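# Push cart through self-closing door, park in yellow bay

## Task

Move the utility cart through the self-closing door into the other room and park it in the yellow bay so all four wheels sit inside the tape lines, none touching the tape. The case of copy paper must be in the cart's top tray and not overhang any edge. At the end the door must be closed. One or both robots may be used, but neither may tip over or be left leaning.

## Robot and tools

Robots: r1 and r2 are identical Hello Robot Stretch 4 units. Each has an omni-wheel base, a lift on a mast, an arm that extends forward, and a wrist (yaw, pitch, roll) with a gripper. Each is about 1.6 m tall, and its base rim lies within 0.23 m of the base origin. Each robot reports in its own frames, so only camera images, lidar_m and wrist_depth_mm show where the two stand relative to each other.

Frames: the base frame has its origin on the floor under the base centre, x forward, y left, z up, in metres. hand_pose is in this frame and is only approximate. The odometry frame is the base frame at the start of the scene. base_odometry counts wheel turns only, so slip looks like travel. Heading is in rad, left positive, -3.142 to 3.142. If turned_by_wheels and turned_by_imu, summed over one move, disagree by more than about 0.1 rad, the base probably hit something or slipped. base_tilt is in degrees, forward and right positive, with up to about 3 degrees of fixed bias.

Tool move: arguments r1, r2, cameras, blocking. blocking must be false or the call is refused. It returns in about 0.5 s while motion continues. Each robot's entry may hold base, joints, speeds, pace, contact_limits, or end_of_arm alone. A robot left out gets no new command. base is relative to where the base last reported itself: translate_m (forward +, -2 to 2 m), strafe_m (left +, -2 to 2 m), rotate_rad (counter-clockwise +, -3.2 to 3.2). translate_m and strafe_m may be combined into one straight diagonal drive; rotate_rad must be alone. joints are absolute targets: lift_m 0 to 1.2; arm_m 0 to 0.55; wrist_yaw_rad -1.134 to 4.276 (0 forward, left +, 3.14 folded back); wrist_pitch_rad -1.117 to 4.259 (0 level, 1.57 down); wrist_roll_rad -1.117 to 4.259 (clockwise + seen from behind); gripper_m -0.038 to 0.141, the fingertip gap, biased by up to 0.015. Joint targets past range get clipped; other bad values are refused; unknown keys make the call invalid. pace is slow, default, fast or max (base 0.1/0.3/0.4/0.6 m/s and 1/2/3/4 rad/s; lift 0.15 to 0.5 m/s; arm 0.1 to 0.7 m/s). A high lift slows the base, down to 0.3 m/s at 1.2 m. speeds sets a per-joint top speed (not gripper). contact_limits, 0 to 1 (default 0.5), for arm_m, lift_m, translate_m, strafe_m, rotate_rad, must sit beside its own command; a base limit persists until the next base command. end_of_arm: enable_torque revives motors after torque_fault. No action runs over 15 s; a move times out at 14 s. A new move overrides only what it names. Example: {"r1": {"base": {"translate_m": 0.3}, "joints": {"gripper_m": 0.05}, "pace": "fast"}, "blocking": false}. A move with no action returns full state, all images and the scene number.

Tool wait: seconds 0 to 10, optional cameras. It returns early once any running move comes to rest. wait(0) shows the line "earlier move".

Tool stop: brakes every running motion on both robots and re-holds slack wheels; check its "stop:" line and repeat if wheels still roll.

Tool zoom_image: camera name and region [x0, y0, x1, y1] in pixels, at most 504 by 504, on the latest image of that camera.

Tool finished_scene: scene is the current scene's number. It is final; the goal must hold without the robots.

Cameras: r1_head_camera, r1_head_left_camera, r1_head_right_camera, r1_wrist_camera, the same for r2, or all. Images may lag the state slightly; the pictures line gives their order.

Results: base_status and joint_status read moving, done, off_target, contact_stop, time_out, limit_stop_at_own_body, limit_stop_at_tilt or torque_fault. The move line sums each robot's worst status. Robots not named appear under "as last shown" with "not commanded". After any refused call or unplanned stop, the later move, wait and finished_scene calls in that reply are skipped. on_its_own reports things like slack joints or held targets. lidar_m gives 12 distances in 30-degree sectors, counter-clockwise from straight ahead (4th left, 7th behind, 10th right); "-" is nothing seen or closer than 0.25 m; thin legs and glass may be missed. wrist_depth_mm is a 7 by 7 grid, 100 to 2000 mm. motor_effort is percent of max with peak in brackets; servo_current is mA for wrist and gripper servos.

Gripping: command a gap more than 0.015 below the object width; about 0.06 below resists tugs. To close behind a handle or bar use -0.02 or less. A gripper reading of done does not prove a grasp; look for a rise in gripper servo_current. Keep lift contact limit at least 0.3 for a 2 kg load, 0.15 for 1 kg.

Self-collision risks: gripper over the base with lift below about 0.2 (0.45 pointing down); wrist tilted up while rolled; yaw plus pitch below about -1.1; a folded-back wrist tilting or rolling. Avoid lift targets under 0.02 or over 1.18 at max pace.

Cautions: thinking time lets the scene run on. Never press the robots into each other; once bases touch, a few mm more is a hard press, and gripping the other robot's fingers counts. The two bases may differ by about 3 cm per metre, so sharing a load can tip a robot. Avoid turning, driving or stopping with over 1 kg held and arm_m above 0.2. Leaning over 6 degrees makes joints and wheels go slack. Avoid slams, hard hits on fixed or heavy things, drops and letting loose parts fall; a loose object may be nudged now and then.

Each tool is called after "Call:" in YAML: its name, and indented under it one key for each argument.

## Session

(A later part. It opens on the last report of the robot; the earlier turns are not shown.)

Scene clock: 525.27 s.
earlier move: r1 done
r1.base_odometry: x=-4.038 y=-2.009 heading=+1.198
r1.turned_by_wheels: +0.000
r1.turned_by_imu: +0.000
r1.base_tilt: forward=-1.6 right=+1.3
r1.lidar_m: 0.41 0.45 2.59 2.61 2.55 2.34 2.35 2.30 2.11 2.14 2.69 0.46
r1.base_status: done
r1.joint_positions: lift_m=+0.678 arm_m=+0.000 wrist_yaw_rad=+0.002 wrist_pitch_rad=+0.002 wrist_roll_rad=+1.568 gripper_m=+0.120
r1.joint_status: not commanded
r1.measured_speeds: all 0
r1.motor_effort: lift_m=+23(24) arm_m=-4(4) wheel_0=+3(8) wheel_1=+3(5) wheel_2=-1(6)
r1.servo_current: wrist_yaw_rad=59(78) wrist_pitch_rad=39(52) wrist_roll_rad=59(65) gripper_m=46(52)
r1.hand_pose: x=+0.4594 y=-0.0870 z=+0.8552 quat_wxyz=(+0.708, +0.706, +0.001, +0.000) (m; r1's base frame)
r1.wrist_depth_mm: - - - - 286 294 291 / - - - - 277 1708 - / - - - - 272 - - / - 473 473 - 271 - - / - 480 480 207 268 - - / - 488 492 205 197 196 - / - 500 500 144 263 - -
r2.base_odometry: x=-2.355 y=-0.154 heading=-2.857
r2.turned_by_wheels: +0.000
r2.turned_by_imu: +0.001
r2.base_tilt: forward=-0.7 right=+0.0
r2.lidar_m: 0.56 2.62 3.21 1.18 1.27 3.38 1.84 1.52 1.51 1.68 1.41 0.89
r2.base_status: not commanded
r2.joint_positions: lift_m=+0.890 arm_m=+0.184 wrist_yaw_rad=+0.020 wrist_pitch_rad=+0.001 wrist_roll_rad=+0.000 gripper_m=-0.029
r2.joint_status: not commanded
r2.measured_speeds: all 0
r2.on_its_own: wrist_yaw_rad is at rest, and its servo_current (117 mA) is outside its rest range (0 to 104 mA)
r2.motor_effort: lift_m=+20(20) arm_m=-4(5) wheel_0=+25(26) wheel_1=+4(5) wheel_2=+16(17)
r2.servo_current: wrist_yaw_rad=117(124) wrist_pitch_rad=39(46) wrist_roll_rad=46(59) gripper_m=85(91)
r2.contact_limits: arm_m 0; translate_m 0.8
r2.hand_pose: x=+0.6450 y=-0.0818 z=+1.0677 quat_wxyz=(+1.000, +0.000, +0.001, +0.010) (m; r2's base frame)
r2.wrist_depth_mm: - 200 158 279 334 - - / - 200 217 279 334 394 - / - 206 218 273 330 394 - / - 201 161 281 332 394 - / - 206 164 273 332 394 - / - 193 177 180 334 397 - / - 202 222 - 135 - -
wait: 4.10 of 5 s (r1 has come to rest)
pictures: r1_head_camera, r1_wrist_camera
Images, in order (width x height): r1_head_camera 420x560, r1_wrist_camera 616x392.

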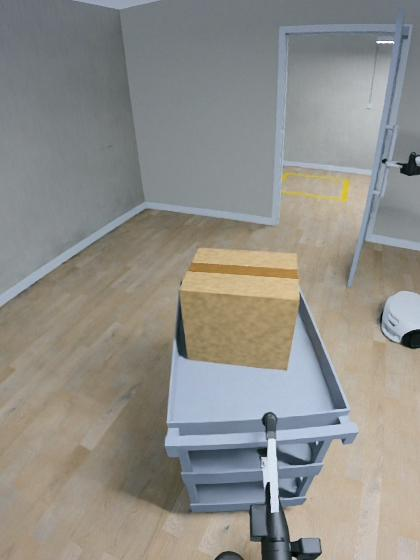

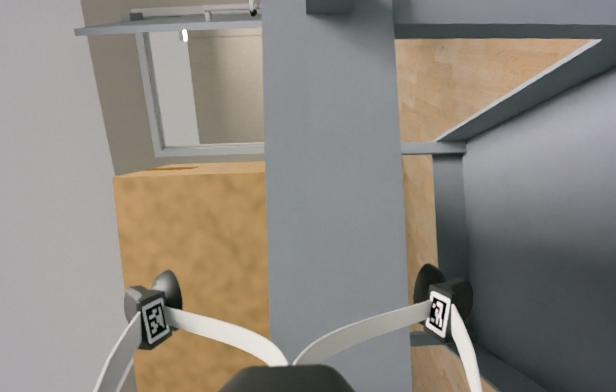

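Call:
move:
  blocking: false
  r1: {"base": {"translate_m": 0.09}, "pace": "slow", "contact_limits": {"translate_m": 0.3}}

Call:
wait:
  seconds: 2.5

Call:
move:
  blocking: false
  r1: {"joints": {"gripper_m": -0.03}}

Call:
wait:
  seconds: 2
  cameras: ["r1_wrist_camera"]

Scene clock: 532.67 s.
move: r1 moving
r1.base_odometry: x=-4.033 y=-1.997 heading=+1.198
r1.turned_by_wheels: +0.000
r1.turned_by_imu: +0.000
r1.base_tilt: forward=-1.6 right=+1.3
r1.lidar_m: 0.39 0.41 2.59 2.63 2.54 2.36 2.39 2.31 2.13 2.17 2.71 0.45
r1.base_status: translate_m moving
r1.joint_positions: lift_m=+0.678 arm_m=+0.000 wrist_yaw_rad=+0.002 wrist_pitch_rad=+0.002 wrist_roll_rad=+1.568 gripper_m=+0.120
r1.joint_status: not commanded
r1.measured_speeds: translate_m=+0.050 strafe_m=+0.001 rotate_rad=+0.000 lift_m=+0.000 arm_m=+0.000 wrist_yaw_rad=+0.000 wrist_pitch_rad=+0.000 wrist_roll_rad=+0.000
r1.motor_effort: lift_m=+23(23) arm_m=-4(4) wheel_0=+6(8) wheel_1=+4(6) wheel_2=-4(7)
r1.servo_current: wrist_yaw_rad=52(59) wrist_pitch_rad=39(52) wrist_roll_rad=46(65) gripper_m=46(46)
r1.contact_limits: translate_m 0.3
r1.hand_pose: x=+0.4594 y=-0.0870 z=+0.8552 quat_wxyz=(+0.708, +0.706, +0.001, +0.000) (m; r1's base frame)
r1.wrist_depth_mm: - - - - 268 291 1138 / - - - 263 265 1708 - / - - - 260 262 - - / - 459 459 257 260 - - / - 469 469 256 257 - - / - 473 477 252 212 196 - / - 492 492 144 251 - -
r2.base_odometry: x=-2.355 y=-0.154 heading=-2.857
r2.turned_by_wheels: +0.000
r2.turned_by_imu: +0.000
r2.base_tilt: forward=-0.7 right=+0.0
r2.lidar_m: 0.57 2.63 3.21 1.19 1.26 3.40 1.85 1.52 1.52 1.68 1.40 0.87
r2.base_status: not commanded
r2.joint_positions: lift_m=+0.890 arm_m=+0.184 wrist_yaw_rad=+0.020 wrist_pitch_rad=+0.001 wrist_roll_rad=+0.000 gripper_m=-0.029
r2.joint_status: not commanded
r2.measured_speeds: all 0
r2.motor_effort: lift_m=+20(20) arm_m=-4(5) wheel_0=+25(26) wheel_1=+4(4) wheel_2=+16(17)
r2.servo_current: wrist_yaw_rad=117(124) wrist_pitch_rad=46(46) wrist_roll_rad=33(65) gripper_m=85(91)
r2.contact_limits: arm_m 0; translate_m 0.8
r2.hand_pose: x=+0.6450 y=-0.0818 z=+1.0677 quat_wxyz=(+1.000, +0.000, +0.001, +0.010) (m; r2's base frame)
r2.wrist_depth_mm: - 200 158 279 330 - - / - 201 216 281 330 394 - / - 204 218 273 334 394 - / - 202 161 281 330 394 - / - 205 164 274 332 394 - / - 193 177 181 332 394 - / - 201 222 - 135 - -
pictures: none

Scene clock: 534.33 s.
earlier move: r1 done
r1.base_odometry: x=-4.005 y=-1.925 heading=+1.198
r1.turned_by_wheels: +0.000
r1.turned_by_imu: -0.001
r1.base_tilt: forward=-1.6 right=+1.3
r1.lidar_m: 0.34 0.35 2.57 2.60 2.67 2.44 2.47 2.34 2.15 2.18 1.93 0.39
r1.base_status: done
r1.joint_positions: lift_m=+0.678 arm_m=+0.000 wrist_yaw_rad=-0.003 wrist_pitch_rad=+0.003 wrist_roll_rad=+1.568 gripper_m=+0.120
r1.joint_status: not commanded
r1.measured_speeds: all 0
r1.motor_effort: lift_m=+23(24) arm_m=+4(4) wheel_0=+5(8) wheel_1=+3(6) wheel_2=-7(10)
r1.servo_current: wrist_yaw_rad=46(65) wrist_pitch_rad=39(52) wrist_roll_rad=46(65) gripper_m=39(52)
r1.contact_limits: translate_m 0.3
r1.hand_pose: x=+0.4590 y=-0.0884 z=+0.8548 quat_wxyz=(+0.708, +0.706, +0.000, -0.002) (m; r1's base frame)
r1.wrist_depth_mm: - - - 204 205 1618 1182 / - - - 202 202 1618 1205 / - - - 198 199 - - / - 399 397 195 196 - - / - 399 399 - 194 - - / - 197 407 190 191 187 - / - 413 413 131 189 - -
r2.base_odometry: x=-2.355 y=-0.154 heading=-2.857
r2.turned_by_wheels: +0.000
r2.turned_by_imu: +0.000
r2.base_tilt: forward=-0.7 right=+0.0
r2.lidar_m: 0.56 2.61 3.23 1.15 1.29 3.38 1.81 1.55 1.50 1.71 1.40 0.88
r2.base_status: not commanded
r2.joint_positions: lift_m=+0.890 arm_m=+0.184 wrist_yaw_rad=+0.020 wrist_pitch_rad=+0.001 wrist_roll_rad=+0.000 gripper_m=-0.029
r2.joint_status: not commanded
r2.measured_speeds: all 0
r2.on_its_own: wrist_yaw_rad is at rest, and its servo_current (117 mA) is outside its rest range (0 to 104 mA)
r2.motor_effort: lift_m=+20(20) arm_m=-4(5) wheel_0=+25(26) wheel_1=+4(4) wheel_2=+16(17)
r2.servo_current: wrist_yaw_rad=117(130) wrist_pitch_rad=39(46) wrist_roll_rad=39(65) gripper_m=85(91)
r2.contact_limits: arm_m 0; translate_m 0.8
r2.hand_pose: x=+0.6450 y=-0.0818 z=+1.0677 quat_wxyz=(+1.000, +0.000, +0.001, +0.010) (m; r2's base frame)
r2.wrist_depth_mm: - 200 158 278 332 - - / - 201 218 281 332 397 - / - 206 218 273 332 394 - / - 201 162 279 332 394 - / - 205 164 274 332 394 - / - 193 177 180 334 397 - / - 201 223 - 135 - -
wait: 1.67 of 2.5 s (r1 has come to rest)
pictures: none

Scene clock: 534.83 s.
move: r1 moving
r1.base_odometry: x=-4.005 y=-1.925 heading=+1.198
r1.turned_by_wheels: +0.000
r1.turned_by_imu: +0.000
r1.base_tilt: forward=-1.6 right=+1.3
r1.lidar_m: 0.32 0.35 2.54 2.60 2.63 2.42 2.46 2.35 2.14 2.18 1.94 0.39
r1.base_status: not commanded
r1.joint_positions: lift_m=+0.678 arm_m=+0.000 wrist_yaw_rad=-0.003 wrist_pitch_rad=+0.007 wrist_roll_rad=+1.568 gripper_m=+0.106
r1.joint_status: gripper_m moving
r1.measured_speeds: translate_m=+0.002 strafe_m=+0.000 rotate_rad=+0.003 lift_m=+0.000 arm_m=+0.000 wrist_yaw_rad=+0.000 wrist_pitch_rad=+0.021 wrist_roll_rad=+0.000
r1.motor_effort: lift_m=+23(23) arm_m=+4(4) wheel_0=+4(5) wheel_1=+2(3) wheel_2=-4(7)
r1.servo_current: wrist_yaw_rad=52(72) wrist_pitch_rad=46(52) wrist_roll_rad=52(59) gripper_m=137(137)
r1.contact_limits: translate_m 0.3
r1.hand_pose: x=+0.4590 y=-0.0884 z=+0.8537 quat_wxyz=(+0.708, +0.706, +0.001, -0.004) (m; r1's base frame)
r1.wrist_depth_mm: - - - 203 204 1618 1182 / - - - 200 202 1661 - / - - - 197 198 - - / - 392 392 195 196 - - / - 397 399 192 193 - - / - 208 404 190 190 189 - / - 413 413 136 189 - -
r2.base_odometry: x=-2.355 y=-0.154 heading=-2.857
r2.turned_by_wheels: +0.000
r2.turned_by_imu: +0.000
r2.base_tilt: forward=-0.7 right=+0.0
r2.lidar_m: 0.57 2.64 3.23 1.18 1.27 3.38 1.82 1.52 1.51 1.69 1.41 0.89
r2.base_status: not commanded
r2.joint_positions: lift_m=+0.890 arm_m=+0.184 wrist_yaw_rad=+0.020 wrist_pitch_rad=+0.001 wrist_roll_rad=+0.000 gripper_m=-0.029
r2.joint_status: not commanded
r2.measured_speeds: all 0
r2.motor_effort: lift_m=+20(20) arm_m=-5(5) wheel_0=+25(25) wheel_1=+4(4) wheel_2=+16(16)
r2.servo_current: wrist_yaw_rad=111(117) wrist_pitch_rad=39(46) wrist_roll_rad=33(52) gripper_m=78(85)
r2.contact_limits: arm_m 0; translate_m 0.8
r2.hand_pose: x=+0.6450 y=-0.0818 z=+1.0677 quat_wxyz=(+1.000, +0.000, +0.001, +0.010) (m; r2's base frame)
r2.wrist_depth_mm: - 200 158 281 332 - - / - 200 217 281 334 397 - / - 205 218 273 332 394 - / - 202 161 281 332 397 - / - 205 164 273 334 397 - / - 193 177 180 332 397 - / - 201 223 - 135 - -
pictures: none

Scene clock: 536.63 s.
earlier move: r1 done
r1.base_odometry: x=-4.005 y=-1.925 heading=+1.198
r1.turned_by_wheels: +0.000
r1.turned_by_imu: +0.000
r1.base_tilt: forward=-1.5 right=+1.3
r1.lidar_m: 0.32 0.35 2.54 2.58 2.64 2.42 2.46 2.34 2.15 2.19 1.93 0.37
r1.base_status: not commanded
r1.joint_positions: lift_m=+0.678 arm_m=+0.000 wrist_yaw_rad=-0.001 wrist_pitch_rad=+0.018 wrist_roll_rad=+1.568 gripper_m=-0.028
r1.joint_status: all done
r1.measured_speeds: all 0
r1.motor_effort: lift_m=+23(24) arm_m=-4(4) wheel_0=+1(5) wheel_1=+1(3) wheel_2=+3(7)
r1.servo_current: wrist_yaw_rad=52(72) wrist_pitch_rad=104(104) wrist_roll_rad=52(72) gripper_m=143(345)
r1.contact_limits: translate_m 0.3
r1.hand_pose: x=+0.4591 y=-0.0878 z=+0.8505 quat_wxyz=(+0.708, +0.706, +0.006, -0.007) (m; r1's base frame)
r1.wrist_depth_mm: - - 115 177 179 1499 1118 / - - 114 176 178 1430 - / - - 114 176 178 - - / 368 366 113 175 177 - - / - 379 113 174 176 - - / - 389 113 174 176 163 - / - 157 112 113 175 153 -
r2.base_odometry: x=-2.355 y=-0.154 heading=-2.857
r2.turned_by_wheels: +0.000
r2.turned_by_imu: +0.000
r2.base_tilt: forward=-0.7 right=+0.0
r2.lidar_m: 0.59 2.64 3.22 1.19 1.27 3.38 1.83 1.54 1.50 1.70 1.40 0.89
r2.base_status: not commanded
r2.joint_positions: lift_m=+0.890 arm_m=+0.184 wrist_yaw_rad=+0.020 wrist_pitch_rad=+0.001 wrist_roll_rad=+0.000 gripper_m=-0.029
r2.joint_status: not commanded
r2.measured_speeds: all 0
r2.on_its_own: wrist_yaw_rad is at rest, and its servo_current (111 mA) is outside its rest range (0 to 104 mA)
r2.motor_effort: lift_m=+20(20) arm_m=-4(5) wheel_0=+25(26) wheel_1=+4(4) wheel_2=+16(16)
r2.servo_current: wrist_yaw_rad=111(117) wrist_pitch_rad=46(46) wrist_roll_rad=46(59) gripper_m=85(91)
r2.contact_limits: arm_m 0; translate_m 0.8
r2.hand_pose: x=+0.6450 y=-0.0818 z=+1.0677 quat_wxyz=(+1.000, +0.000, +0.001, +0.010) (m; r2's base frame)
r2.wrist_depth_mm: - 200 158 281 330 - - / - 201 217 281 332 392 - / - 206 216 273 329 392 - / - 201 161 281 330 394 - / - 205 164 273 334 397 - / - 193 177 180 334 394 - / - 201 223 - 135 - -
wait: 1.80 of 2 s (r1 has come to rest)
pictures: r1_wrist_camera
Images, in order (width x height): r1_wrist_camera 616x392.

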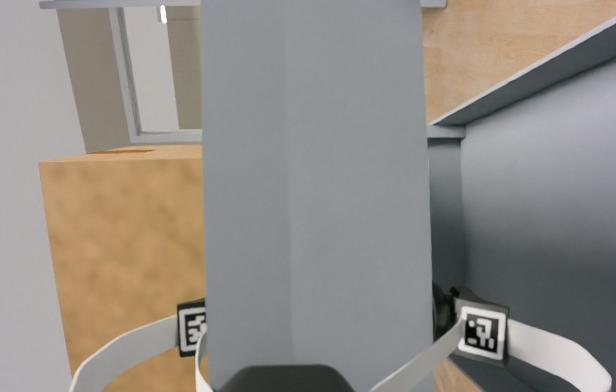

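Call:
move:
  blocking: false
  r1: {"base": {"translate_m": 0.14, "strafe_m": 0.2}, "pace": "slow", "contact_limits": {"translate_m": 0.5}}

Call:
wait:
  seconds: 4
  cameras: ["r1_head_camera", "r1_wrist_camera"]

Scene clock: 562.13 s.
move: r1 moving
r1.base_odometry: x=-4.012 y=-1.915 heading=+1.198
r1.turned_by_wheels: -0.001
r1.turned_by_imu: -0.001
r1.base_tilt: forward=-1.6 right=+1.3
r1.lidar_m: 0.31 0.33 2.53 2.59 2.64 2.43 2.49 2.31 2.16 2.20 1.91 0.38
r1.base_status: translate_m moving; strafe_m moving
r1.joint_positions: lift_m=+0.678 arm_m=+0.000 wrist_yaw_rad=-0.001 wrist_pitch_rad=+0.018 wrist_roll_rad=+1.569 gripper_m=-0.028
r1.joint_status: not commanded
r1.measured_speeds: translate_m=+0.026 strafe_m=+0.040 rotate_rad=-0.011 lift_m=+0.000 arm_m=+0.000 wrist_yaw_rad=+0.000 wrist_pitch_rad=+0.000 wrist_roll_rad=+0.008
r1.motor_effort: lift_m=+23(23) arm_m=-1(4) wheel_0=-4(6) wheel_1=+6(7) wheel_2=-6(6)
r1.servo_current: wrist_yaw_rad=46(65) wrist_pitch_rad=104(104) wrist_roll_rad=39(52) gripper_m=124(137)
r1.contact_limits: translate_m 0.5
r1.hand_pose: x=+0.4591 y=-0.0878 z=+0.8505 quat_wxyz=(+0.708, +0.707, +0.006, -0.007) (m; r1's base frame)
r1.wrist_depth_mm: - - 120 185 186 1537 1118 / - - 120 182 184 1537 - / - - 119 180 182 - - / 407 370 368 179 180 - - / - 377 116 176 178 - - / - 384 114 174 176 164 - / - 157 113 114 174 153 -
r2.base_odometry: x=-2.355 y=-0.154 heading=-2.857
r2.turned_by_wheels: +0.000
r2.turned_by_imu: +0.000
r2.base_tilt: forward=-0.7 right=+0.0
r2.lidar_m: 0.57 2.63 3.23 1.21 1.26 3.38 1.80 1.54 1.52 1.67 1.39 0.87
r2.base_status: not commanded
r2.joint_positions: lift_m=+0.890 arm_m=+0.184 wrist_yaw_rad=+0.020 wrist_pitch_rad=+0.001 wrist_roll_rad=+0.000 gripper_m=-0.029
r2.joint_status: not commanded
r2.measured_speeds: all 0
r2.motor_effort: lift_m=+20(20) arm_m=-4(5) wheel_0=+25(25) wheel_1=+4(4) wheel_2=+16(16)
r2.servo_current: wrist_yaw_rad=117(117) wrist_pitch_rad=39(46) wrist_roll_rad=59(59) gripper_m=85(91)
r2.contact_limits: arm_m 0; translate_m 0.8
r2.hand_pose: x=+0.6450 y=-0.0818 z=+1.0677 quat_wxyz=(+1.000, +0.000, +0.001, +0.010) (m; r2's base frame)
r2.wrist_depth_mm: - 200 158 279 330 - - / - 201 217 279 332 394 - / - 205 219 273 334 394 - / - 202 162 279 332 394 - / - 206 164 274 334 394 - / - 193 177 181 332 397 - / - 201 223 - 135 - -
pictures: none

Scene clock: 565.37 s.
earlier move: r1 done
r1.base_odometry: x=-4.140 y=-1.722 heading=+1.198
r1.turned_by_wheels: +0.000
r1.turned_by_imu: +0.001
r1.base_tilt: forward=-1.6 right=+1.3
r1.lidar_m: 0.35 0.35 2.32 2.36 2.70 2.48 2.52 2.58 2.39 2.43 1.85 0.37
r1.base_status: done
r1.joint_positions: lift_m=+0.678 arm_m=+0.000 wrist_yaw_rad=-0.004 wrist_pitch_rad=+0.018 wrist_roll_rad=+1.570 gripper_m=-0.028
r1.joint_status: not commanded
r1.measured_speeds: all 0
r1.motor_effort: lift_m=+24(24) arm_m=+4(4) wheel_0=-5(9) wheel_1=+4(10) wheel_2=-6(13)
r1.servo_current: wrist_yaw_rad=65(85) wrist_pitch_rad=98(104) wrist_roll_rad=46(65) gripper_m=98(137)
r1.contact_limits: translate_m 0.5
r1.hand_pose: x=+0.4588 y=-0.0886 z=+0.8505 quat_wxyz=(+0.707, +0.707, +0.005, -0.008) (m; r1's base frame)
r1.wrist_depth_mm: - - 109 170 172 1464 1138 / - - 109 170 172 - - / - 375 110 171 173 - - / 368 366 110 111 173 - - / - 382 111 173 174 - - / - 394 111 173 175 163 - / - 163 111 112 175 153 -
r2.base_odometry: x=-2.355 y=-0.154 heading=-2.857
r2.turned_by_wheels: +0.000
r2.turned_by_imu: +0.000
r2.base_tilt: forward=-0.6 right=+0.0
r2.lidar_m: 0.56 2.66 3.22 1.26 1.44 3.37 1.83 1.51 1.53 1.67 1.40 0.88
r2.base_status: not commanded
r2.joint_positions: lift_m=+0.890 arm_m=+0.184 wrist_yaw_rad=+0.020 wrist_pitch_rad=+0.001 wrist_roll_rad=+0.000 gripper_m=-0.029
r2.joint_status: not commanded
r2.measured_speeds: all 0
r2.motor_effort: lift_m=+20(20) arm_m=-4(5) wheel_0=+25(26) wheel_1=+4(4) wheel_2=+16(17)
r2.servo_current: wrist_yaw_rad=104(130) wrist_pitch_rad=39(46) wrist_roll_rad=52(65) gripper_m=78(91)
r2.contact_limits: arm_m 0; translate_m 0.8
r2.hand_pose: x=+0.6450 y=-0.0818 z=+1.0677 quat_wxyz=(+1.000, +0.000, +0.001, +0.010) (m; r2's base frame)
r2.wrist_depth_mm: - 200 158 281 334 - - / - 201 217 281 332 392 - / - 205 217 273 332 392 - / - 202 161 281 332 392 - / - 205 164 273 332 399 - / - 194 177 180 336 397 - / - 201 223 - 135 - -
wait: 3.23 of 4 s (r1 has come to rest)
pictures: r1_head_camera, r1_wrist_camera
Images, in order (width x height): r1_head_camera 420x560, r1_wrist_camera 616x392.

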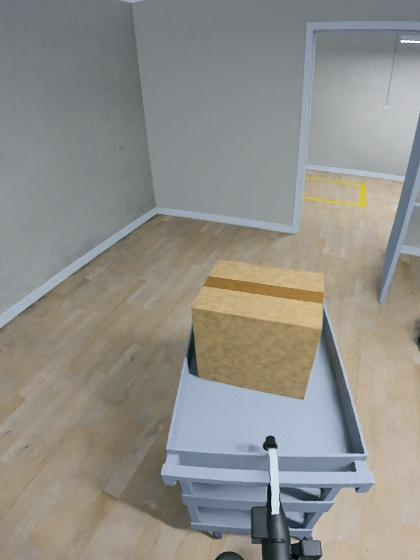

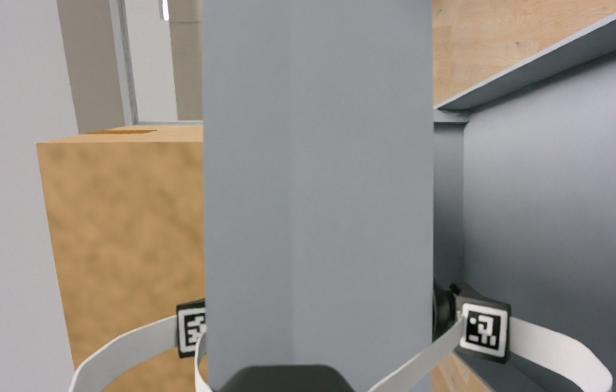

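Call:
move:
  blocking: false
  r1: {"base": {"translate_m": 0.05, "strafe_m": 0.2}, "pace": "slow", "contact_limits": {"translate_m": 0.5}}

Call:
wait:
  seconds: 4
  cameras: ["r1_head_camera", "r1_wrist_camera"]

Scene clock: 577.57 s.
move: r1 moving
r1.base_odometry: x=-4.151 y=-1.714 heading=+1.197
r1.turned_by_wheels: -0.001
r1.turned_by_imu: -0.001
r1.base_tilt: forward=-1.6 right=+1.3
r1.lidar_m: 0.33 0.37 2.32 2.35 2.69 2.48 2.50 2.60 2.39 2.41 1.89 0.38
r1.base_status: translate_m moving; strafe_m moving
r1.joint_positions: lift_m=+0.678 arm_m=+0.000 wrist_yaw_rad=-0.004 wrist_pitch_rad=+0.018 wrist_roll_rad=+1.570 gripper_m=-0.028
r1.joint_status: not commanded
r1.measured_speeds: translate_m=+0.013 strafe_m=+0.049 rotate_rad=+0.001 lift_m=+0.000 arm_m=+0.000 wrist_yaw_rad=+0.000 wrist_pitch_rad=+0.000 wrist_roll_rad=+0.000
r1.motor_effort: lift_m=+23(24) arm_m=+4(4) wheel_0=-11(11) wheel_1=+6(8) wheel_2=-7(10)
r1.servo_current: wrist_yaw_rad=65(72) wrist_pitch_rad=111(111) wrist_roll_rad=46(65) gripper_m=104(104)
r1.contact_limits: translate_m 0.5
r1.hand_pose: x=+0.4588 y=-0.0886 z=+0.8505 quat_wxyz=(+0.707, +0.707, +0.005, -0.008) (m; r1's base frame)
r1.wrist_depth_mm: - - 109 169 171 1464 1160 / - - 109 170 172 - - / - 366 110 171 173 - - / 368 368 110 111 174 - - / - 382 110 172 174 - - / - 394 111 173 175 163 - / - 163 111 112 176 153 -
r2: as last shown
r2.base_tilt: forward=-0.7 right=+0.0
r2.lidar_m: 0.56 2.64 3.23 1.27 1.49 3.41 1.83 1.52 1.51 1.69 1.41 0.90
r2.motor_effort: lift_m=+20(20) arm_m=-4(5) wheel_0=+25(25) wheel_1=+4(4) wheel_2=+16(16)
r2.servo_current: wrist_yaw_rad=104(124) wrist_pitch_rad=39(46) wrist_roll_rad=46(46) gripper_m=85(91)
r2.contact_limits: arm_m 0; translate_m 0.8
r2.wrist_depth_mm: - 200 158 281 332 - - / - 201 218 281 332 392 - / - 205 217 273 332 394 - / - 201 162 281 334 394 - / - 205 164 274 332 397 - / - 193 177 180 334 399 - / - 202 223 - 135 - -
pictures: none

Scene clock: 580.37 s.
earlier move: r1 done
r1.base_odometry: x=-4.308 y=-1.602 heading=+1.197
r1.turned_by_wheels: +0.000
r1.turned_by_imu: +0.000
r1.base_tilt: forward=-1.6 right=+1.2
r1.lidar_m: 0.36 0.39 2.11 2.15 2.65 2.43 2.48 2.81 2.57 2.61 0.43 0.34
r1.base_status: done
r1.joint_positions: lift_m=+0.678 arm_m=+0.000 wrist_yaw_rad=-0.004 wrist_pitch_rad=+0.020 wrist_roll_rad=+1.567 gripper_m=-0.028
r1.joint_status: not commanded
r1.measured_speeds: all 0
r1.motor_effort: lift_m=+23(24) arm_m=-4(4) wheel_0=-6(14) wheel_1=+2(8) wheel_2=-4(10)
r1.servo_current: wrist_yaw_rad=59(72) wrist_pitch_rad=104(111) wrist_roll_rad=39(72) gripper_m=104(111)
r1.contact_limits: translate_m 0.5
r1.hand_pose: x=+0.4589 y=-0.0887 z=+0.8502 quat_wxyz=(+0.708, +0.706, +0.005, -0.008) (m; r1's base frame)
r1.wrist_depth_mm: - - - - 156 159 - / - 377 347 158 160 - - / 355 359 357 164 166 - - / - 379 107 167 171 - - / - 407 110 174 177 - - / - 436 114 178 183 159 - / - 153 118 118 187 157 -
r2.base_odometry: x=-2.355 y=-0.154 heading=-2.857
r2.turned_by_wheels: +0.000
r2.turned_by_imu: +0.000
r2.base_tilt: forward=-0.7 right=+0.0
r2.lidar_m: 0.55 2.62 3.23 1.34 1.70 3.38 1.81 1.53 1.52 1.71 1.42 0.86
r2.base_status: not commanded
r2.joint_positions: lift_m=+0.890 arm_m=+0.184 wrist_yaw_rad=+0.020 wrist_pitch_rad=+0.001 wrist_roll_rad=+0.000 gripper_m=-0.029
r2.joint_status: not commanded
r2.measured_speeds: all 0
r2.motor_effort: lift_m=+20(20) arm_m=-5(5) wheel_0=+25(26) wheel_1=+4(5) wheel_2=+16(17)
r2.servo_current: wrist_yaw_rad=104(124) wrist_pitch_rad=33(46) wrist_roll_rad=59(59) gripper_m=85(91)
r2.contact_limits: arm_m 0; translate_m 0.8
r2.hand_pose: x=+0.6450 y=-0.0818 z=+1.0677 quat_wxyz=(+1.000, +0.000, +0.001, +0.010) (m; r2's base frame)
r2.wrist_depth_mm: - 200 158 279 332 - - / - 200 217 281 332 394 - / - 206 218 273 334 394 - / - 201 162 281 332 397 - / - 205 164 274 334 394 - / - 194 178 181 334 397 - / - 201 222 - 135 - -
wait: 2.80 of 4 s (r1 has come to rest)
pictures: r1_head_camera, r1_wrist_camera
Images, in order (width x height): r1_head_camera 420x560, r1_wrist_camera 616x392.

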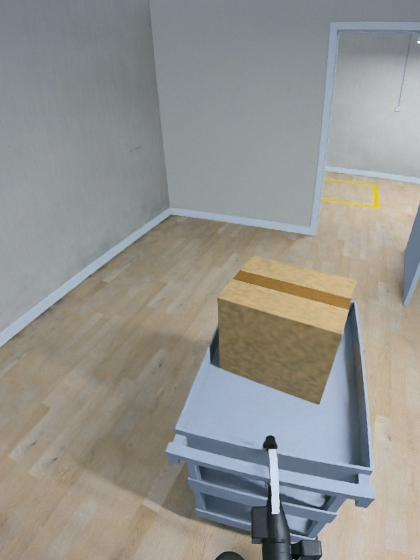

